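# Open the narrow cabinet's top drawer, keep others shut

## Task

Pull the top drawer of the slim three-drawer cabinet out to its full extent and leave it fully open, while making sure every other drawer in the room ends completely closed, no cabinet is moved noticeably from its spot, and the robot finishes upright without falling or tipping.

## Robot and tools

ROBOT. A Dexmate Vega in a physics simulation: a three-wheeled mobile base, a torso of three links (thigh, shank, chest) folding in a Z by torso_hip_rad, torso_knee_rad and torso_waist_rad, two 7-joint arms with two-finger grippers, and a head (head_pan_rad, head_tilt_rad, head_camera_tilt_rad). From above it measures 0.70 m long by 0.63 m wide (0.91 m with arms folded); its front edge lies 0.35 m ahead of the base origin. Cameras: head_camera (896x560), left_wrist_camera and right_wrist_camera (672x420, on the back of each hand).

FRAMES. All positions are metres. Base frame: origin on the floor at the turning point, 0.185 m behind the front axle; x forward, y left, z up. left_hand, right_hand and chest are printed in it. A hand point sits between the fingers, 0.033 m back from the closed tips; fingers point along the hand's z, close along its y, and the camera side faces -x. Printed hand positions can be off, more so at long reach. The odometry frame is the base frame as it was at scene start; base_odometry counts wheel turns only, so slip looks like travel.

TOOL move. One action per call, plus optional "cameras" (list of head_camera, left_wrist_camera, right_wrist_camera or all; omitted means all for an empty call, none otherwise). An empty call just reports state and images. An action is either "base" and/or "joints" (optionally with "speeds" and "min_time_s"), or "target" (optionally with "min_time_s").
- base: an object with exactly one key, a relative offset from where the base last measured itself: translate_m (-2 to 2 m, + forward), strafe_m (-2 to 2 m, + left; heading may drift ~0.02 rad), rotate_rad (-3.2 to 3.2 rad, + counter-clockwise). Front wheels swivel first (about 0.5 s, up to 1.1 s).
- joints: an object of absolute angle targets in rad, keyed by joint name. Ranges: hip 0 to 1.57, knee 0 to 3.141, waist -1.57 to 1.57 (chest forward lean = knee - hip - waist). Left arm: shoulder_pitch ±3.041 (+ down), shoulder_yaw -0.423 to 1.523, upper_arm_roll ±3.041, elbow -3.041 to 0.214 (0 straight, negative bends up), forearm_roll ±3.041, wrist_pitch ±1.366 (+ tips down), wrist_yaw -1.348 to 1.087. Right arm mirrors: shoulder_pitch negative is down, shoulder_yaw -1.523 to 0.423, wrist_pitch negative tips down, wrist_yaw -1.087 to 1.348. Grippers 0 (shut) to 0.785 per finger. head_pan ±2.792 (+ left), head_tilt ±1.483, head_camera_tilt -1.483 to 1.378 (+ down).
- target: one absolute hand pose in the base frame: side ("left"/"right"), x, y, z (m, -3 to 3), pitch_deg (-30 to 95; 90 fingers down, 0 level), heading_deg (0 forward, + counter-clockwise), roll_deg (default 0, jaw level; + clockwise seen from behind), optional line_only (true: only a straight-line move is allowed). Checked against the robot's own body only, with the robot at rest. Straight paths up to 45 cm, otherwise a joint-space arc that may swing the elbow wide or flip the hand. A move over 9.9 s ends "short (part of ...)": resend it.
- speeds: per-action top speed: translate_m 0.04-0.5 m/s (default 0.3), strafe_m 0.04-0.3, rotate_rad 0.1-0.6 rad/s.
- min_time_s: 0.1-8 s lower bound on arm/head motion time.
Unknown keys make a call invalid; out-of-range values get it refused, and a refusal or stop cancels the later move/wait/finished_scene calls in that reply.

OTHER TOOLS. wait {seconds 0-10, cameras}: robot keeps its last commands. zoom_image {camera, region [x0,y0,x1,y1] pixels, at most 504x504}: enlarges part of that camera's latest image. finished_scene {scene}: ends the scene irreversibly; call nothing after it in that reply.

RESULTS. "move" reads done or the worst status. base_status/joint_status: done, off_target (resting away from target, maybe still pushing), contact_stop (arm pushed near full torque ~0.6 s; the whole arm or torso group then holds), contact_stop_at_<key>, time_out, not_followed (collision check withheld it), limit_stop_at_motor_heat, unfinished. Hand status: reached (within 10 mm, 2 deg), short (with error), refused (with reason). on_its_own lists uncommanded motion. turned_by_wheels and turned_by_imu give rotation since the last report; an imu turn over 0.03 rad after a straight or sideways drive suggests a bump. base_tilt gives forward/right lean in degrees (±2 bias). Joint torques and Motor temperatures follow joint_positions order; MOTOR HOT appears from 65 °C, an over-temperature stop at 80 °C.

TORSO PRESETS (hip, knee, waist): stand 0.469, 1.617, 1.048 (start); stand_high 0.78, 1.57, 0.44; lean_20 0.52, 1.05, 0.18; lean_45 0.52, 1.05, -0.26; low_lean_45 0, 0, -0.79. Fold arms before low_lean_45. Fold (arm keys in order): left 1, 0.5, -0.6, -2.5, 0, -0.9, 0; right -1, -0.5, 0.6, -2.5, 0, 0.9, 0.

GRIPPER. Pads open in a V: gap about 0.18a-0.002 m at the wrist end, 0.24a-0.002 at the hand point, 0.3a-0.002 at the tips for angle a. Angle says nothing about whether something is held. A handle grip at long reach handles about 4 kg.

AVOID. Driving into furniture (the base does not stop; wheels stall and may keep pressing); hard bumps or fast driving with the chest forward or a load extended; pushing drawers or doors hard or slamming them; shoving cabinets; arms striking or squeezing each other (can end the scene); arms or head hitting the body; sustained pushing that causes torque faults or motor overheating; anything that tips the robot, which cannot recover from a fall. After any stop, move the arm off the obstacle first.

Each tool is called by a JSON object that holds its "op" and its "data", one argument or row to a line.

## Session

{"op": "move", "data": {

}}

Scene clock: 0.00 s.
Joint torques (N m): no reading
Motor temperatures (°C): left_arm=[31 31 31 26 40 35 41] | right_arm=[30 27 33 31 36 36 33]
base_odometry: x=+0.000 y=+0.000 heading=+0.000
turned_by_wheels: +0.000
turned_by_imu: +0.000
base_tilt: forward=+0.0 right=+0.8
base_status: not commanded
joint_positions: torso_hip_rad=+0.469 torso_knee_rad=+1.617 torso_waist_rad=+1.048 left_shoulder_pitch_rad=+2.217 left_shoulder_yaw_rad=-0.014 left_upper_arm_roll_rad=-0.004 left_elbow_rad=-1.080 left_forearm_roll_rad=+0.010 left_wrist_pitch_rad=-0.495 left_wrist_yaw_rad=-0.006 left_gripper_rad=+0.005 right_shoulder_pitch_rad=-2.194 right_shoulder_yaw_rad=-0.002 right_upper_arm_roll_rad=+0.006 right_elbow_rad=-1.112 right_forearm_roll_rad=+0.018 right_wrist_pitch_rad=+0.493 right_wrist_yaw_rad=-0.008 right_gripper_rad=+0.005 head_pan_rad=+0.000 head_tilt_rad=+0.000 head_camera_tilt_rad=+0.000
joint_status: not commanded
chest: x=-0.0111 y=+0.0000 z=+1.4155 quat_wxyz=(+0.999, +0.000, +0.050, +0.000) (m; base frame)
left_hand: x=+0.1501 y=+0.2220 z=+0.6144 quat_wxyz=(+0.402, -0.001, +0.915, -0.004) pitch_deg=+42.6 heading_deg=-0.5 roll_deg=-0.7 back=up (m; base frame)
right_hand: x=+0.1852 y=-0.2398 z=+0.6293 quat_wxyz=(+0.427, +0.011, +0.904, -0.007) pitch_deg=+39.4 heading_deg=-1.6 roll_deg=-0.3 back=up (m; base frame)
pictures: head_camera, left_wrist_camera, right_wrist_camera

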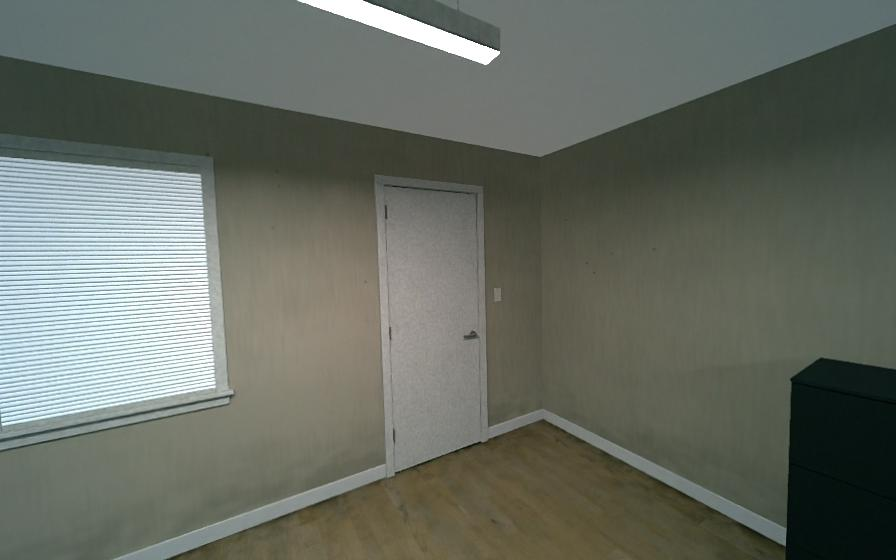

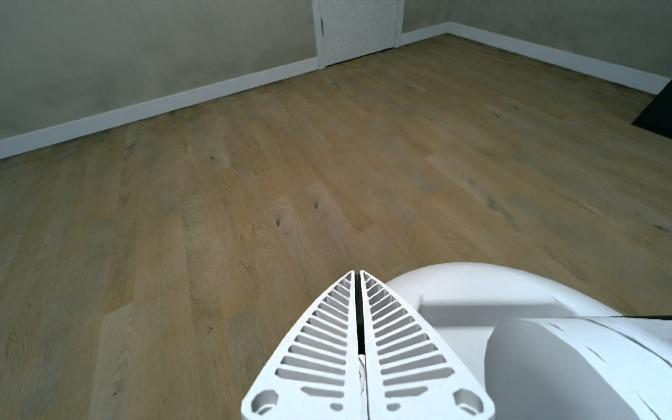

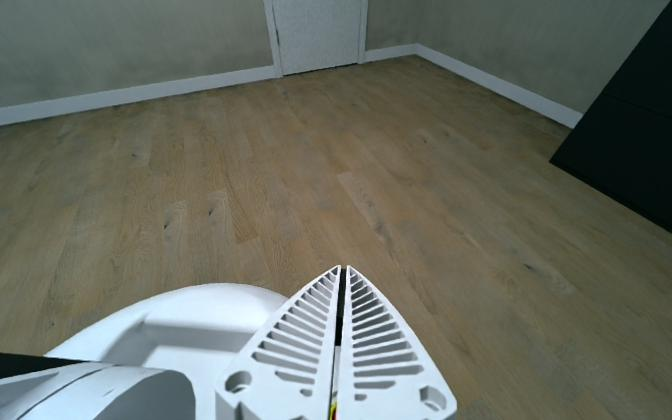

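{"op": "move", "data": {
  "joints": {"head_pan_rad": -1.2, "head_camera_tilt_rad": 0.4},
  "cameras": ["head_camera"]
}}

{"op": "move", "data": {
  "joints": {"head_pan_rad": -2.6, "head_camera_tilt_rad": 0.4},
  "cameras": ["head_camera"]
}}

{"op": "move", "data": {
  "joints": {"head_pan_rad": 1.4, "head_camera_tilt_rad": 0.4},
  "cameras": ["head_camera"]
}}

{"op": "move", "data": {
  "joints": {"head_pan_rad": 2.6, "head_camera_tilt_rad": 0.4},
  "cameras": ["head_camera"]
}}

Scene clock: 1.73 s.
Joint torques (N m): left_arm=[6.16 1.03 -1.81 -1.62 -0.05 -1.31 0.33] | right_arm=[-5.53 -0.04 0.66 -1.9 0.05 2.15 -0.07]
move: done
base_odometry: x=+0.000 y=+0.000 heading=+0.000
turned_by_wheels: +0.000
turned_by_imu: +0.000
base_tilt: forward=+0.1 right=+0.7
base_status: not commanded
joint_positions: torso_hip_rad=+0.469 torso_knee_rad=+1.617 torso_waist_rad=+1.048 left_shoulder_pitch_rad=+2.217 left_shoulder_yaw_rad=-0.014 left_upper_arm_roll_rad=-0.004 left_elbow_rad=-1.080 left_forearm_roll_rad=+0.010 left_wrist_pitch_rad=-0.495 left_wrist_yaw_rad=-0.006 left_gripper_rad=+0.005 right_shoulder_pitch_rad=-2.194 right_shoulder_yaw_rad=-0.002 right_upper_arm_roll_rad=+0.006 right_elbow_rad=-1.112 right_forearm_roll_rad=+0.018 right_wrist_pitch_rad=+0.493 right_wrist_yaw_rad=-0.008 right_gripper_rad=+0.005 head_pan_rad=-1.200 head_tilt_rad=+0.000 head_camera_tilt_rad=+0.400
joint_status: all done
chest: x=-0.0111 y=+0.0000 z=+1.4155 quat_wxyz=(+0.999, +0.000, +0.050, +0.000) (m; base frame)
left_hand: x=+0.1501 y=+0.2220 z=+0.6144 quat_wxyz=(+0.402, -0.001, +0.915, -0.004) pitch_deg=+42.6 heading_deg=-0.5 roll_deg=-0.7 back=up (m; base frame)
right_hand: x=+0.1852 y=-0.2398 z=+0.6293 quat_wxyz=(+0.427, +0.011, +0.904, -0.007) pitch_deg=+39.4 heading_deg=-1.6 roll_deg=-0.3 back=up (m; base frame)
pictures: head_camera

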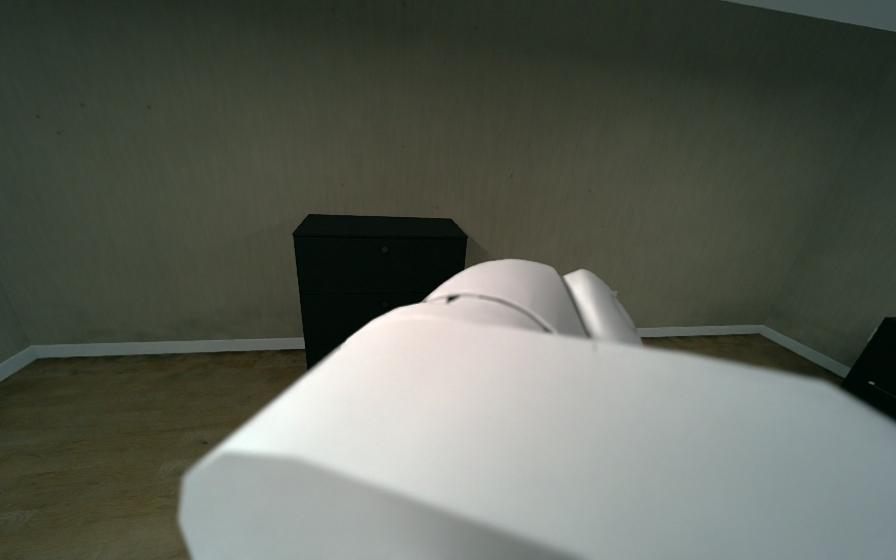

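Scene clock: 3.33 s.
Joint torques (N m): left_arm=[6.09 -0.3 -0.54 -1.86 -0.06 -1.75 -0.17] | right_arm=[-4.67 -1.74 0.3 -2.08 0.19 2.65 0.07]
move: done
base_odometry: x=+0.000 y=+0.000 heading=+0.000
turned_by_wheels: +0.000
turned_by_imu: +0.000
base_tilt: forward=+0.0 right=+0.8
base_status: not commanded
joint_positions: torso_hip_rad=+0.469 torso_knee_rad=+1.617 torso_waist_rad=+1.048 left_shoulder_pitch_rad=+2.217 left_shoulder_yaw_rad=-0.014 left_upper_arm_roll_rad=-0.004 left_elbow_rad=-1.080 left_forearm_roll_rad=+0.010 left_wrist_pitch_rad=-0.495 left_wrist_yaw_rad=-0.006 left_gripper_rad=+0.005 right_shoulder_pitch_rad=-2.194 right_shoulder_yaw_rad=-0.002 right_upper_arm_roll_rad=+0.006 right_elbow_rad=-1.112 right_forearm_roll_rad=+0.018 right_wrist_pitch_rad=+0.493 right_wrist_yaw_rad=-0.008 right_gripper_rad=+0.005 head_pan_rad=-2.600 head_tilt_rad=+0.000 head_camera_tilt_rad=+0.400
joint_status: all done
chest: x=-0.0111 y=+0.0000 z=+1.4155 quat_wxyz=(+0.999, +0.000, +0.050, +0.000) (m; base frame)
left_hand: x=+0.1501 y=+0.2220 z=+0.6144 quat_wxyz=(+0.402, -0.001, +0.915, -0.004) pitch_deg=+42.6 heading_deg=-0.5 roll_deg=-0.7 back=up (m; base frame)
right_hand: x=+0.1852 y=-0.2398 z=+0.6293 quat_wxyz=(+0.427, +0.011, +0.904, -0.007) pitch_deg=+39.4 heading_deg=-1.6 roll_deg=-0.3 back=up (m; base frame)
pictures: head_camera

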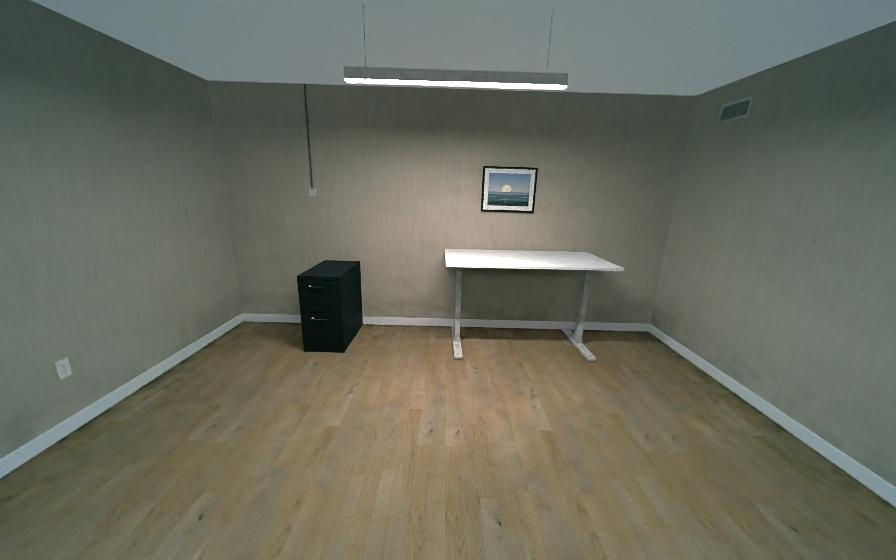

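Scene clock: 6.67 s.
Joint torques (N m): left_arm=[6.29 -0.33 -0.78 -2.78 0.01 -1.55 0.09] | right_arm=[-6.24 -1.82 0.27 -2.08 0.21 2.22 0.13]
move: done
base_odometry: x=+0.000 y=+0.000 heading=+0.000
turned_by_wheels: +0.000
turned_by_imu: +0.000
base_tilt: forward=+0.0 right=+0.8
base_status: not commanded
joint_positions: torso_hip_rad=+0.469 torso_knee_rad=+1.617 torso_waist_rad=+1.048 left_shoulder_pitch_rad=+2.217 left_shoulder_yaw_rad=-0.014 left_upper_arm_roll_rad=-0.004 left_elbow_rad=-1.080 left_forearm_roll_rad=+0.010 left_wrist_pitch_rad=-0.495 left_wrist_yaw_rad=-0.006 left_gripper_rad=+0.005 right_shoulder_pitch_rad=-2.194 right_shoulder_yaw_rad=-0.002 right_upper_arm_roll_rad=+0.006 right_elbow_rad=-1.112 right_forearm_roll_rad=+0.018 right_wrist_pitch_rad=+0.493 right_wrist_yaw_rad=-0.008 right_gripper_rad=+0.005 head_pan_rad=+1.400 head_tilt_rad=+0.000 head_camera_tilt_rad=+0.400
joint_status: all done
chest: x=-0.0111 y=+0.0000 z=+1.4155 quat_wxyz=(+0.999, +0.000, +0.050, +0.000) (m; base frame)
left_hand: x=+0.1501 y=+0.2220 z=+0.6144 quat_wxyz=(+0.402, -0.001, +0.915, -0.004) pitch_deg=+42.6 heading_deg=-0.5 roll_deg=-0.7 back=up (m; base frame)
right_hand: x=+0.1852 y=-0.2398 z=+0.6293 quat_wxyz=(+0.427, +0.011, +0.904, -0.007) pitch_deg=+39.4 heading_deg=-1.6 roll_deg=-0.3 back=up (m; base frame)
pictures: head_camera

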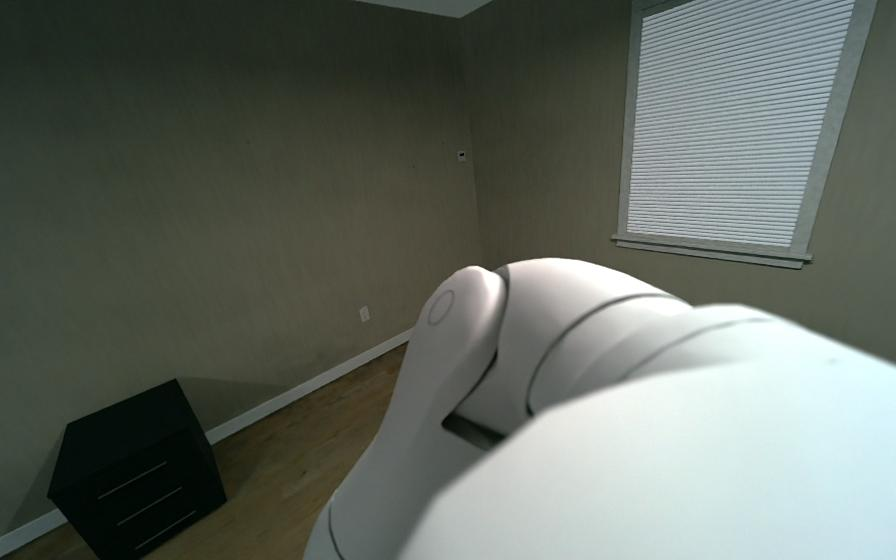

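Scene clock: 8.13 s.
Joint torques (N m): left_arm=[6.4 0.04 -0.88 -2.72 0.26 -1.84 0.14] | right_arm=[-5.49 -0.76 0.52 -2.05 -0.01 1.51 0.22]
move: done
base_odometry: x=+0.000 y=+0.000 heading=+0.000
turned_by_wheels: +0.000
turned_by_imu: +0.000
base_tilt: forward=+0.1 right=+0.7
base_status: not commanded
joint_positions: torso_hip_rad=+0.469 torso_knee_rad=+1.617 torso_waist_rad=+1.048 left_shoulder_pitch_rad=+2.217 left_shoulder_yaw_rad=-0.014 left_upper_arm_roll_rad=-0.004 left_elbow_rad=-1.080 left_forearm_roll_rad=+0.010 left_wrist_pitch_rad=-0.495 left_wrist_yaw_rad=-0.006 left_gripper_rad=+0.005 right_shoulder_pitch_rad=-2.194 right_shoulder_yaw_rad=-0.002 right_upper_arm_roll_rad=+0.006 right_elbow_rad=-1.112 right_forearm_roll_rad=+0.018 right_wrist_pitch_rad=+0.493 right_wrist_yaw_rad=-0.008 right_gripper_rad=+0.005 head_pan_rad=+2.600 head_tilt_rad=+0.000 head_camera_tilt_rad=+0.400
joint_status: all done
chest: x=-0.0111 y=+0.0000 z=+1.4155 quat_wxyz=(+0.999, +0.000, +0.050, +0.000) (m; base frame)
left_hand: x=+0.1501 y=+0.2220 z=+0.6144 quat_wxyz=(+0.402, -0.001, +0.915, -0.004) pitch_deg=+42.6 heading_deg=-0.5 roll_deg=-0.7 back=up (m; base frame)
right_hand: x=+0.1852 y=-0.2398 z=+0.6293 quat_wxyz=(+0.427, +0.011, +0.904, -0.007) pitch_deg=+39.4 heading_deg=-1.6 roll_deg=-0.3 back=up (m; base frame)
pictures: head_camera

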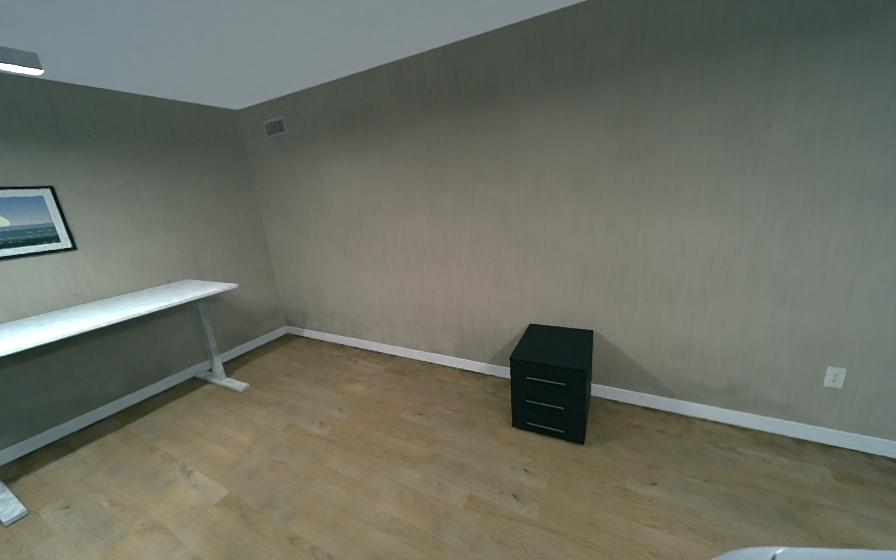

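{"op": "zoom_image", "data": {
  "camera": "head_camera",
  "region": [480, 300, 640, 460]
}}

{"op": "move", "data": {
  "base": {"rotate_rad": 1.57},
  "joints": {"head_pan_rad": 0.5, "head_camera_tilt_rad": 0.4},
  "cameras": ["head_camera"]
}}

Scaled by 3.150 from the camera's 896x560 image, which has a finer 960x600 frame.

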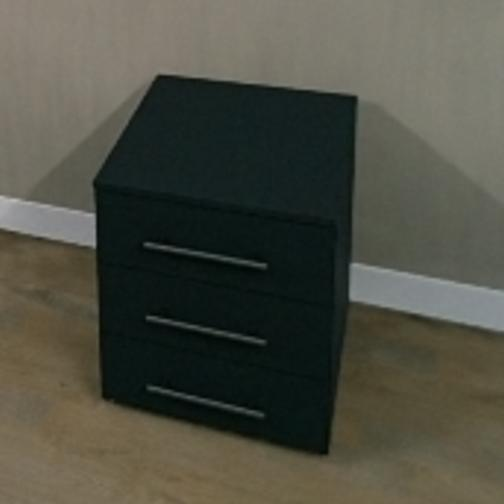

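Scene clock: 13.13 s.
Joint torques (N m): left_arm=[6.51 0.77 -0.18 -2.42 -0.12 -1.28 0.05] | right_arm=[-4.52 -0.73 0.28 -1.6 0.06 2.05 0.05]
move: done
base_odometry: x=+0.002 y=-0.001 heading=+1.575
turned_by_wheels: +1.575
turned_by_imu: +1.566
base_tilt: forward=+0.1 right=+0.8
base_status: done
joint_positions: torso_hip_rad=+0.469 torso_knee_rad=+1.617 torso_waist_rad=+1.048 left_shoulder_pitch_rad=+2.217 left_shoulder_yaw_rad=-0.014 left_upper_arm_roll_rad=-0.004 left_elbow_rad=-1.080 left_forearm_roll_rad=+0.010 left_wrist_pitch_rad=-0.495 left_wrist_yaw_rad=-0.006 left_gripper_rad=+0.005 right_shoulder_pitch_rad=-2.194 right_shoulder_yaw_rad=-0.002 right_upper_arm_roll_rad=+0.006 right_elbow_rad=-1.112 right_forearm_roll_rad=+0.018 right_wrist_pitch_rad=+0.493 right_wrist_yaw_rad=-0.008 right_gripper_rad=+0.005 head_pan_rad=+0.500 head_tilt_rad=+0.000 head_camera_tilt_rad=+0.400
joint_status: all done
chest: x=-0.0111 y=+0.0000 z=+1.4155 quat_wxyz=(+0.999, +0.000, +0.050, +0.000) (m; base frame)
left_hand: x=+0.1501 y=+0.2220 z=+0.6144 quat_wxyz=(+0.402, -0.001, +0.915, -0.004) pitch_deg=+42.6 heading_deg=-0.5 roll_deg=-0.7 back=up (m; base frame)
right_hand: x=+0.1852 y=-0.2398 z=+0.6293 quat_wxyz=(+0.427, +0.011, +0.904, -0.007) pitch_deg=+39.4 heading_deg=-1.6 roll_deg=-0.3 back=up (m; base frame)
pictures: head_camera

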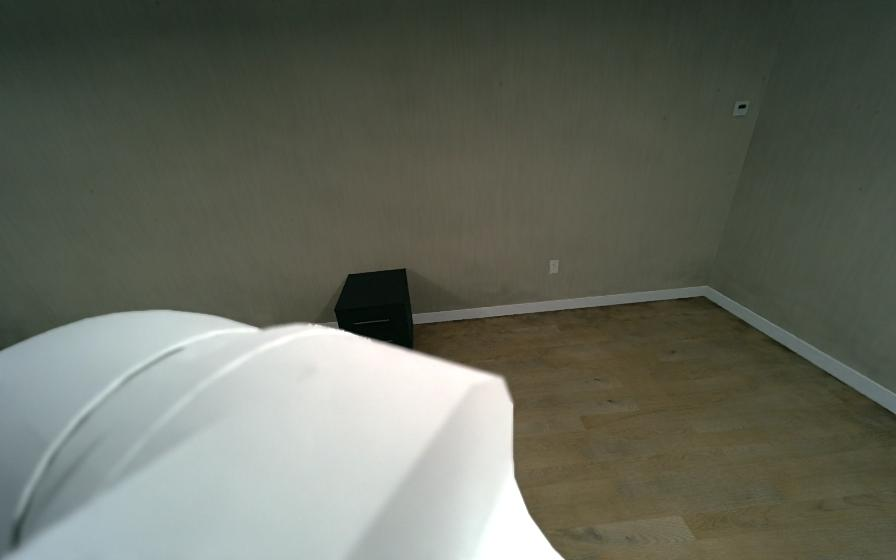

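{"op": "move", "data": {
  "base": {"strafe_m": 1.05},
  "joints": {"head_pan_rad": 0, "head_camera_tilt_rad": 0.6},
  "cameras": ["head_camera"]
}}

Scene clock: 19.10 s.
Joint torques (N m): left_arm=[6.32 0.27 -1.03 -2.29 0.11 -1.74 0] | right_arm=[-4.69 -0.9 0.28 -1.76 0.12 2.52 -0.08]
move: done
base_odometry: x=-1.043 y=-0.019 heading=+1.600
turned_by_wheels: +0.026
turned_by_imu: +0.010
base_tilt: forward=+0.0 right=+0.7
base_status: done
joint_positions: torso_hip_rad=+0.469 torso_knee_rad=+1.617 torso_waist_rad=+1.048 left_shoulder_pitch_rad=+2.217 left_shoulder_yaw_rad=-0.014 left_upper_arm_roll_rad=-0.004 left_elbow_rad=-1.080 left_forearm_roll_rad=+0.010 left_wrist_pitch_rad=-0.495 left_wrist_yaw_rad=-0.006 left_gripper_rad=+0.005 right_shoulder_pitch_rad=-2.194 right_shoulder_yaw_rad=-0.002 right_upper_arm_roll_rad=+0.006 right_elbow_rad=-1.112 right_forearm_roll_rad=+0.018 right_wrist_pitch_rad=+0.493 right_wrist_yaw_rad=-0.008 right_gripper_rad=+0.005 head_pan_rad=+0.000 head_tilt_rad=+0.000 head_camera_tilt_rad=+0.600
joint_status: all done
chest: x=-0.0111 y=+0.0000 z=+1.4155 quat_wxyz=(+0.999, +0.000, +0.050, +0.000) (m; base frame)
left_hand: x=+0.1501 y=+0.2220 z=+0.6144 quat_wxyz=(+0.402, -0.001, +0.915, -0.004) pitch_deg=+42.6 heading_deg=-0.5 roll_deg=-0.7 back=up (m; base frame)
right_hand: x=+0.1852 y=-0.2398 z=+0.6293 quat_wxyz=(+0.427, +0.011, +0.904, -0.007) pitch_deg=+39.4 heading_deg=-1.6 roll_deg=-0.3 back=up (m; base frame)
pictures: head_camera

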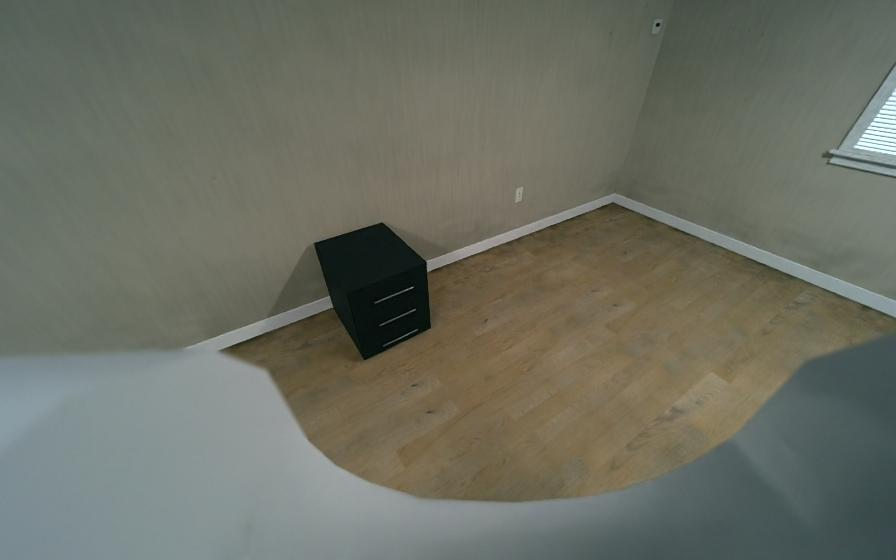

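{"op": "move", "data": {
  "target": {"side": "right", "x": 0.6, "y": -0.1, "z": 1.1, "pitch_deg": 0, "heading_deg": 0, "roll_deg": 90},
  "cameras": ["head_camera"]
}}

Scene clock: 20.37 s.
Joint torques (N m): left_arm=[5.97 -0.08 -0.78 -2.13 -0.17 -0.88 -0.13] | right_arm=[-4.35 -0.71 0.7 -1.84 0.11 2.6 0]
move: refused
base_odometry: x=-1.043 y=-0.019 heading=+1.600
turned_by_wheels: +0.000
turned_by_imu: +0.000
base_tilt: forward=+0.0 right=+0.7
base_status: not commanded
joint_positions: torso_hip_rad=+0.469 torso_knee_rad=+1.617 torso_waist_rad=+1.048 left_shoulder_pitch_rad=+2.217 left_shoulder_yaw_rad=-0.014 left_upper_arm_roll_rad=-0.004 left_elbow_rad=-1.080 left_forearm_roll_rad=+0.010 left_wrist_pitch_rad=-0.495 left_wrist_yaw_rad=-0.006 left_gripper_rad=+0.005 right_shoulder_pitch_rad=-2.194 right_shoulder_yaw_rad=-0.002 right_upper_arm_roll_rad=+0.006 right_elbow_rad=-1.112 right_forearm_roll_rad=+0.018 right_wrist_pitch_rad=+0.493 right_wrist_yaw_rad=-0.008 right_gripper_rad=+0.005 head_pan_rad=+0.000 head_tilt_rad=+0.000 head_camera_tilt_rad=+0.600
joint_status: not commanded
chest: x=-0.0111 y=+0.0000 z=+1.4155 quat_wxyz=(+0.999, +0.000, +0.050, +0.000) (m; base frame)
left_hand: x=+0.1501 y=+0.2220 z=+0.6144 quat_wxyz=(+0.402, -0.001, +0.915, -0.004) pitch_deg=+42.6 heading_deg=-0.5 roll_deg=-0.7 back=up (m; base frame)
right_hand: x=+0.1852 y=-0.2398 z=+0.6293 quat_wxyz=(+0.427, +0.011, +0.904, -0.007) pitch_deg=+39.4 heading_deg=-1.6 roll_deg=-0.3 back=up (m; base frame)
right_hand_status: refused: neither the straight line nor an arc passes: the way is over 45 cm, too long for a line; the best arc brings the right forearm within 1.9 cm of the torso (limit 2.0). Nothing moved.
pictures: head_camera

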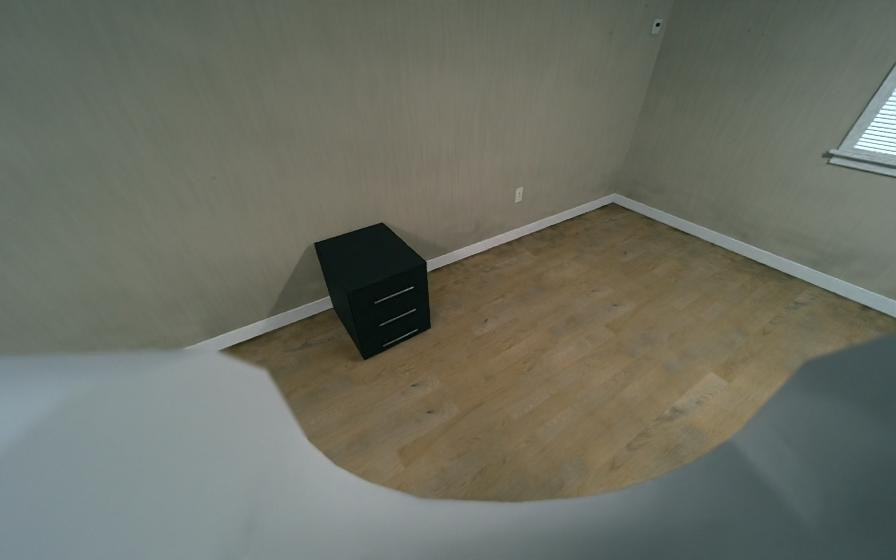

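{"op": "move", "data": {
  "joints": {"right_shoulder_pitch_rad": -1.2, "right_elbow_rad": -1.2, "right_wrist_pitch_rad": 0},
  "cameras": ["head_camera"]
}}

{"op": "move", "data": {
  "target": {"side": "right", "x": 0.6, "y": -0.1, "z": 1.1, "pitch_deg": 0, "heading_deg": 0, "roll_deg": 90},
  "cameras": ["head_camera"]
}}

Scene clock: 25.53 s.
Joint torques (N m): left_arm=[5.98 -1.57 0.11 -2.56 0.16 -1.86 -0.11] | right_arm=[31.98 -1.69 0.63 -8.03 0.05 2.55 0.1]
move: done
base_odometry: x=-1.043 y=-0.019 heading=+1.600
turned_by_wheels: +0.000
turned_by_imu: +0.000
base_tilt: forward=+0.0 right=+0.7
base_status: not commanded
joint_positions: torso_hip_rad=+0.469 torso_knee_rad=+1.617 torso_waist_rad=+1.048 left_shoulder_pitch_rad=+2.217 left_shoulder_yaw_rad=-0.014 left_upper_arm_roll_rad=-0.004 left_elbow_rad=-1.080 left_forearm_roll_rad=+0.010 left_wrist_pitch_rad=-0.495 left_wrist_yaw_rad=-0.006 left_gripper_rad=+0.005 right_shoulder_pitch_rad=-1.204 right_shoulder_yaw_rad=-0.002 right_upper_arm_roll_rad=+0.006 right_elbow_rad=-1.199 right_forearm_roll_rad=+0.018 right_wrist_pitch_rad=+0.002 right_wrist_yaw_rad=-0.008 right_gripper_rad=+0.005 head_pan_rad=+0.000 head_tilt_rad=+0.000 head_camera_tilt_rad=+0.600
joint_status: all done
chest: x=-0.0111 y=+0.0000 z=+1.4155 quat_wxyz=(+0.999, +0.000, +0.050, +0.000) (m; base frame)
left_hand: x=+0.1501 y=+0.2220 z=+0.6144 quat_wxyz=(+0.402, -0.001, +0.915, -0.004) pitch_deg=+42.6 heading_deg=-0.5 roll_deg=-0.7 back=up (m; base frame)
right_hand: x=+0.7756 y=-0.2367 z=+1.0183 quat_wxyz=(+0.670, +0.012, +0.743, +0.001) pitch_deg=+5.9 heading_deg=-0.8 roll_deg=+1.0 back=up (m; base frame)
pictures: head_camera

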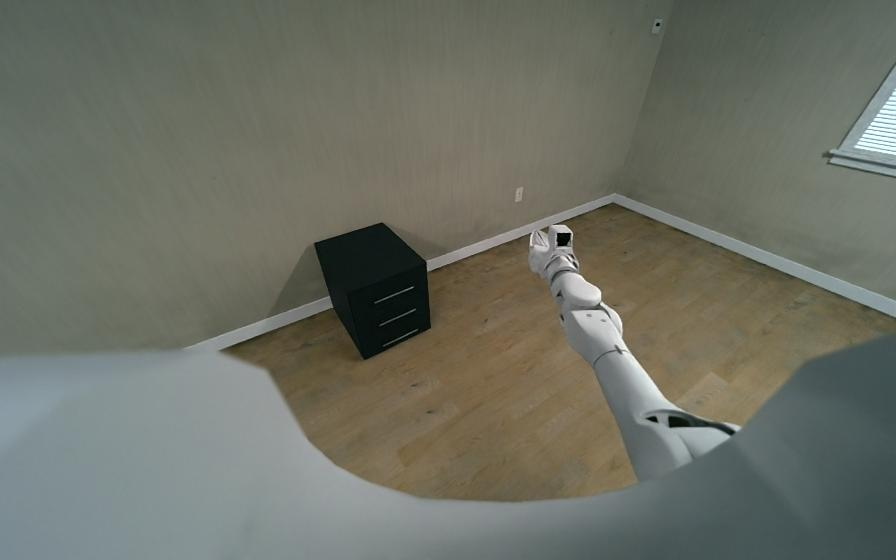

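Scene clock: 31.07 s.
Joint torques (N m): left_arm=[7.3 -1.07 -0.52 -2.51 -0.04 -1.46 -0.12] | right_arm=[3.59 -1.97 1.95 -7.29 -1.76 -1.38 -1.42]
move: done
base_odometry: x=-1.043 y=-0.019 heading=+1.600
turned_by_wheels: +0.000
turned_by_imu: +0.000
base_tilt: forward=+0.0 right=+0.7
base_status: not commanded
joint_positions: torso_hip_rad=+0.469 torso_knee_rad=+1.617 torso_waist_rad=+1.048 left_shoulder_pitch_rad=+2.217 left_shoulder_yaw_rad=-0.014 left_upper_arm_roll_rad=-0.004 left_elbow_rad=-1.080 left_forearm_roll_rad=+0.010 left_wrist_pitch_rad=-0.495 left_wrist_yaw_rad=-0.006 left_gripper_rad=+0.005 right_shoulder_pitch_rad=-1.318 right_shoulder_yaw_rad=-0.530 right_upper_arm_roll_rad=-0.988 right_elbow_rad=-1.990 right_forearm_roll_rad=-1.226 right_wrist_pitch_rad=-1.043 right_wrist_yaw_rad=+0.084 right_gripper_rad=+0.005 head_pan_rad=+0.000 head_tilt_rad=+0.000 head_camera_tilt_rad=+0.600
joint_status: not commanded
chest: x=-0.0111 y=+0.0000 z=+1.4155 quat_wxyz=(+0.999, +0.000, +0.050, +0.000) (m; base frame)
left_hand: x=+0.1501 y=+0.2220 z=+0.6144 quat_wxyz=(+0.402, -0.001, +0.915, -0.004) pitch_deg=+42.6 heading_deg=-0.5 roll_deg=-0.7 back=up (m; base frame)
right_hand: x=+0.6012 y=-0.1003 z=+1.0993 quat_wxyz=(+0.500, -0.500, +0.501, -0.499) pitch_deg=+0.1 heading_deg=+0.0 roll_deg=-89.9 (m; base frame)
right_hand_status: reached (checked arc [the straight line was blocked; over the whole arc the hand travels 0.28 m to end 0.24 m from its start, up to 0.07 m off the straight line; right_forearm_roll_rad turns most, 1.25 rad; on the way or at its end the hand turns up to 91 deg from its attitude at the start], planned for 4.2 s): 1 mm and 0.2 deg off.
pictures: head_camera

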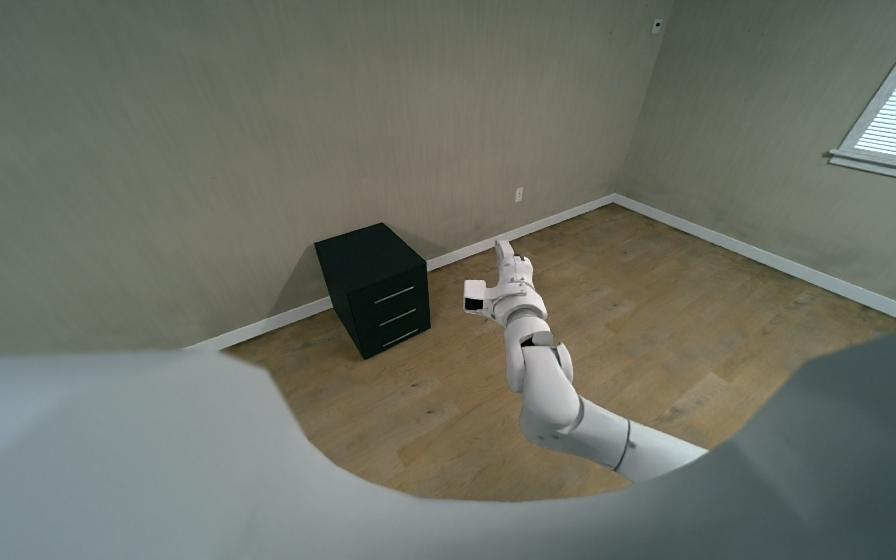

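{"op": "zoom_image", "data": {
  "camera": "head_camera",
  "region": [440, 220, 560, 340]
}}

Scaled by 4.200 from the camera's 896x560 image, which has a finer 960x600 frame.

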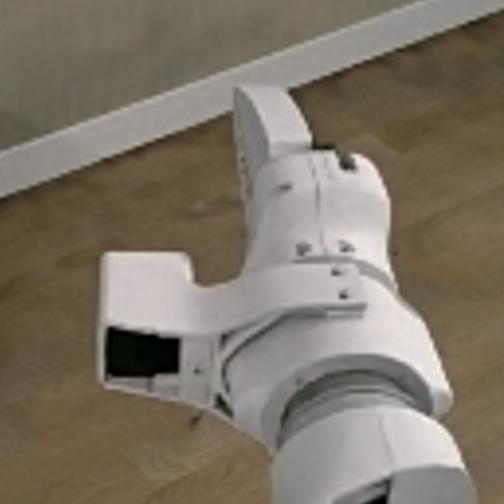

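{"op": "move", "data": {
  "base": {"rotate_rad": 0.54},
  "joints": {"torso_hip_rad": 0.469, "torso_knee_rad": 1.4, "torso_waist_rad": 0.6},
  "cameras": ["head_camera"]
}}

{"op": "move", "data": {
  "base": {"strafe_m": -0.27},
  "joints": {"torso_hip_rad": 0.2, "torso_knee_rad": 1.4, "torso_waist_rad": 0.7},
  "cameras": ["head_camera"]
}}

Scene clock: 35.07 s.
Joint torques (N m): left_arm=[11.03 -0.92 -1.16 -0.38 0.05 -1.33 0] | right_arm=[-1.02 -0.9 0.06 -7.31 -1.8 0.2 -1.55]
move: done
base_odometry: x=-1.043 y=-0.019 heading=+2.141
turned_by_wheels: +0.541
turned_by_imu: +0.537
base_tilt: forward=+0.0 right=+0.8
base_status: done
joint_positions: torso_hip_rad=+0.469 torso_knee_rad=+1.400 torso_waist_rad=+0.600 left_shoulder_pitch_rad=+2.217 left_shoulder_yaw_rad=-0.014 left_upper_arm_roll_rad=-0.004 left_elbow_rad=-1.080 left_forearm_roll_rad=+0.010 left_wrist_pitch_rad=-0.495 left_wrist_yaw_rad=-0.006 left_gripper_rad=+0.005 right_shoulder_pitch_rad=-1.318 right_shoulder_yaw_rad=-0.532 right_upper_arm_roll_rad=-0.991 right_elbow_rad=-1.993 right_forearm_roll_rad=-1.230 right_wrist_pitch_rad=-1.046 right_wrist_yaw_rad=+0.084 right_gripper_rad=+0.005 head_pan_rad=+0.000 head_tilt_rad=+0.000 head_camera_tilt_rad=+0.600
joint_status: all done
chest: x=+0.0053 y=+0.0000 z=+1.3804 quat_wxyz=(+0.986, +0.000, +0.165, +0.000) (m; base frame)
left_hand: x=-0.0211 y=+0.2220 z=+0.5636 quat_wxyz=(+0.294, -0.002, +0.956, -0.004) pitch_deg=+55.8 heading_deg=-0.6 roll_deg=-0.9 back=up (m; base frame)
right_hand: x=+0.5282 y=-0.1001 z=+0.9334 quat_wxyz=(+0.439, -0.554, +0.554, -0.439) pitch_deg=+13.2 heading_deg=+0.0 roll_deg=+90.0 (m; base frame)
pictures: head_camera

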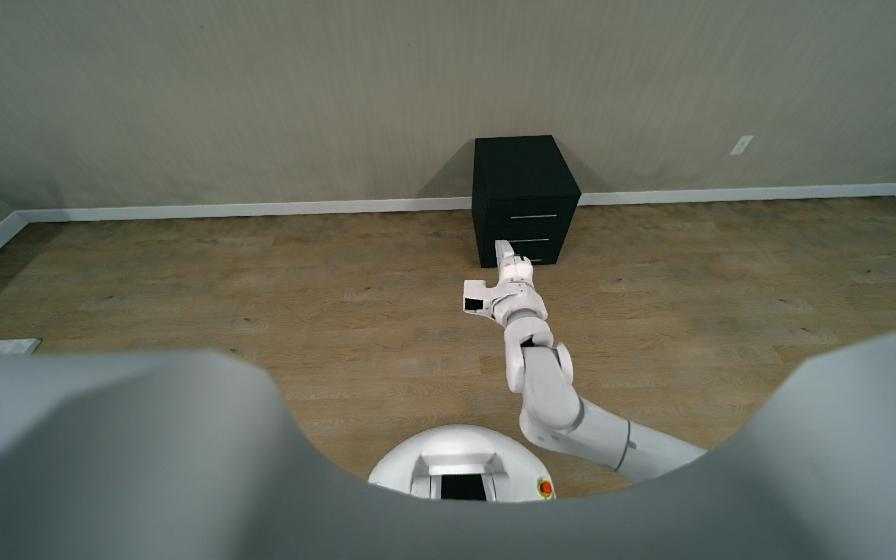

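Scene clock: 37.77 s.
Joint torques (N m): left_arm=[16.2 0.4 -0.57 -0.35 0.05 -1.03 -0.04] | right_arm=[-4.62 -1.74 -0.45 -7.8 -1.7 0.24 -1.49]
move: done
base_odometry: x=-0.816 y=+0.126 heading=+2.134
turned_by_wheels: -0.007
turned_by_imu: -0.004
base_tilt: forward=+0.1 right=+0.8
base_status: done
joint_positions: torso_hip_rad=+0.200 torso_knee_rad=+1.400 torso_waist_rad=+0.700 left_shoulder_pitch_rad=+2.217 left_shoulder_yaw_rad=-0.014 left_upper_arm_roll_rad=-0.004 left_elbow_rad=-1.080 left_forearm_roll_rad=+0.010 left_wrist_pitch_rad=-0.495 left_wrist_yaw_rad=-0.006 left_gripper_rad=+0.005 right_shoulder_pitch_rad=-1.318 right_shoulder_yaw_rad=-0.532 right_upper_arm_roll_rad=-0.991 right_elbow_rad=-1.993 right_forearm_roll_rad=-1.230 right_wrist_pitch_rad=-1.046 right_wrist_yaw_rad=+0.084 right_gripper_rad=+0.005 head_pan_rad=+0.000 head_tilt_rad=+0.000 head_camera_tilt_rad=+0.600
joint_status: all done
chest: x=+0.2420 y=+0.0000 z=+1.2960 quat_wxyz=(+0.969, +0.000, +0.247, +0.000) (m; base frame)
left_hand: x=+0.0785 y=+0.2220 z=+0.4953 quat_wxyz=(+0.212, -0.002, +0.977, -0.004) pitch_deg=+65.5 heading_deg=-0.9 roll_deg=-1.1 back=up (m; base frame)
right_hand: x=+0.6822 y=-0.1001 z=+0.7674 quat_wxyz=(+0.391, -0.589, +0.589, -0.391) pitch_deg=+22.9 heading_deg=+0.0 roll_deg=+90.0 (m; base frame)
pictures: head_camera

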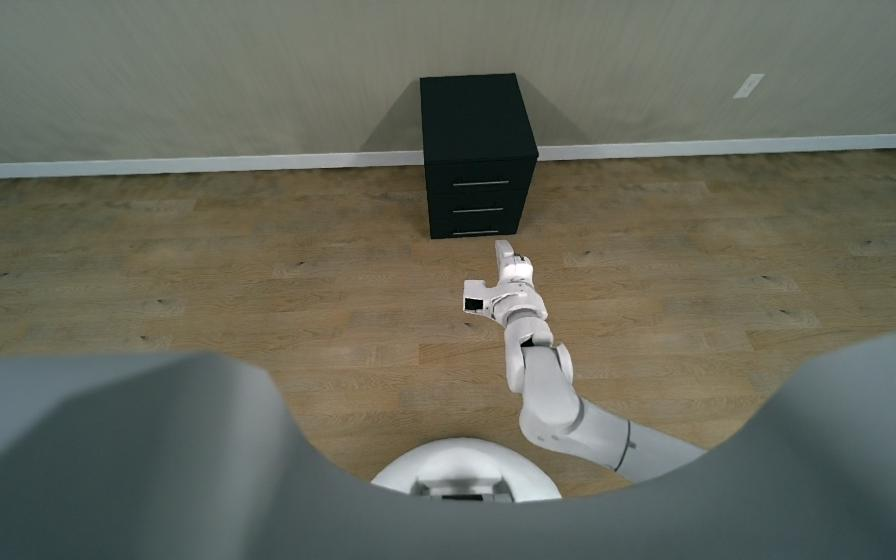

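{"op": "move", "data": {
  "base": {"rotate_rad": 0.06},
  "joints": {"torso_hip_rad": 0.0, "torso_knee_rad": 0.8, "torso_waist_rad": 0.1, "head_camera_tilt_rad": 0.35},
  "cameras": ["head_camera"]
}}

{"op": "move", "data": {
  "target": {"side": "right", "x": 0.65, "y": -0.19, "z": 0.42, "pitch_deg": 20, "heading_deg": 0, "roll_deg": 90},
  "cameras": ["all"]
}}

Scene clock: 43.37 s.
Joint torques (N m): left_arm=[19.07 -0.27 -1.35 0.59 -0.08 0.27 0.13] | right_arm=[-9.86 -0.96 -1.95 -7.65 -1.53 -0.45 -1.57]
move: done
base_odometry: x=-0.816 y=+0.126 heading=+2.194
turned_by_wheels: +0.060
turned_by_imu: +0.060
base_tilt: forward=+0.1 right=+0.8
base_status: done
joint_positions: torso_hip_rad=+0.001 torso_knee_rad=+0.800 torso_waist_rad=+0.100 left_shoulder_pitch_rad=+2.217 left_shoulder_yaw_rad=-0.014 left_upper_arm_roll_rad=-0.004 left_elbow_rad=-1.080 left_forearm_roll_rad=+0.010 left_wrist_pitch_rad=-0.495 left_wrist_yaw_rad=-0.006 left_gripper_rad=+0.005 right_shoulder_pitch_rad=-1.318 right_shoulder_yaw_rad=-0.532 right_upper_arm_roll_rad=-0.991 right_elbow_rad=-1.993 right_forearm_roll_rad=-1.230 right_wrist_pitch_rad=-1.046 right_wrist_yaw_rad=+0.084 right_gripper_rad=+0.005 head_pan_rad=+0.000 head_tilt_rad=+0.000 head_camera_tilt_rad=+0.350
joint_status: all done
chest: x=+0.1885 y=+0.0000 z=+1.1240 quat_wxyz=(+0.939, +0.000, +0.343, +0.000) (m; base frame)
left_hand: x=-0.1302 y=+0.2220 z=+0.3716 quat_wxyz=(+0.114, -0.002, +0.993, -0.003) pitch_deg=+76.9 heading_deg=-1.6 roll_deg=-1.9 back=up (m; base frame)
right_hand: x=+0.5154 y=-0.1001 z=+0.5187 quat_wxyz=(+0.330, -0.625, +0.625, -0.330) pitch_deg=+34.3 heading_deg=+0.0 roll_deg=+90.0 (m; base frame)
pictures: head_camera

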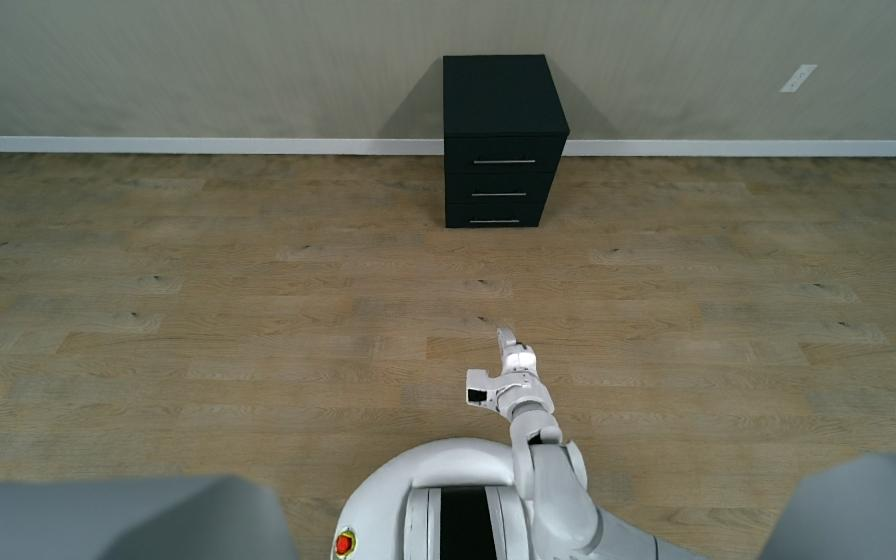

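Scene clock: 47.97 s.
Joint torques (N m): left_arm=[19.72 0.24 -1 0.57 -0.07 -0.47 0.03] | right_arm=[17.27 1.53 5.86 -1.88 -0.24 0.79 -2.11]
move: done
base_odometry: x=-0.816 y=+0.126 heading=+2.194
turned_by_wheels: +0.000
turned_by_imu: +0.000
base_tilt: forward=+0.1 right=+0.8
base_status: not commanded
joint_positions: torso_hip_rad=+0.001 torso_knee_rad=+0.800 torso_waist_rad=+0.100 left_shoulder_pitch_rad=+2.217 left_shoulder_yaw_rad=-0.014 left_upper_arm_roll_rad=-0.004 left_elbow_rad=-1.080 left_forearm_roll_rad=+0.010 left_wrist_pitch_rad=-0.495 left_wrist_yaw_rad=-0.006 left_gripper_rad=+0.005 right_shoulder_pitch_rad=-1.009 right_shoulder_yaw_rad=-0.341 right_upper_arm_roll_rad=-0.789 right_elbow_rad=-1.082 right_forearm_roll_rad=-0.829 right_wrist_pitch_rad=-0.448 right_wrist_yaw_rad=-0.596 right_gripper_rad=+0.005 head_pan_rad=+0.000 head_tilt_rad=+0.000 head_camera_tilt_rad=+0.350
joint_status: not commanded
chest: x=+0.1885 y=+0.0000 z=+1.1240 quat_wxyz=(+0.939, +0.000, +0.343, +0.000) (m; base frame)
left_hand: x=-0.1302 y=+0.2220 z=+0.3716 quat_wxyz=(+0.114, -0.002, +0.993, -0.003) pitch_deg=+76.9 heading_deg=-1.6 roll_deg=-1.9 back=up (m; base frame)
right_hand: x=+0.6493 y=-0.1896 z=+0.4199 quat_wxyz=(+0.405, -0.580, +0.579, -0.405) pitch_deg=+20.1 heading_deg=+0.0 roll_deg=+90.0 (m; base frame)
right_hand_status: reached (straight line, planned for 3.3 s): 1 mm and 0.1 deg off.
pictures: head_camera, left_wrist_camera, right_wrist_camera

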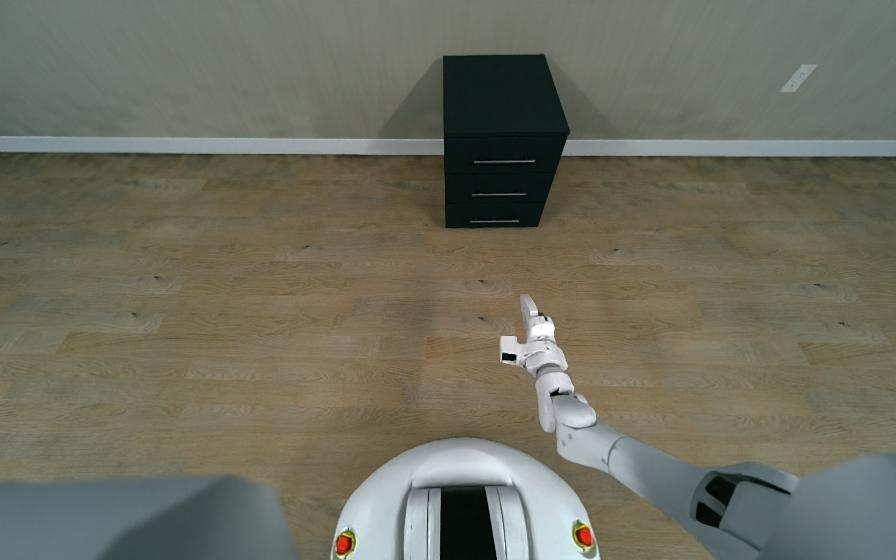

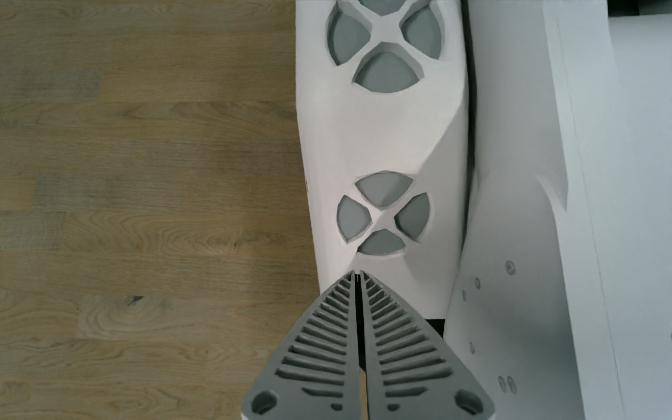

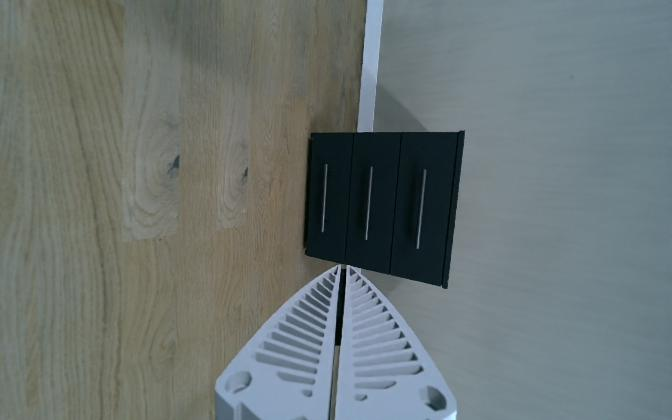

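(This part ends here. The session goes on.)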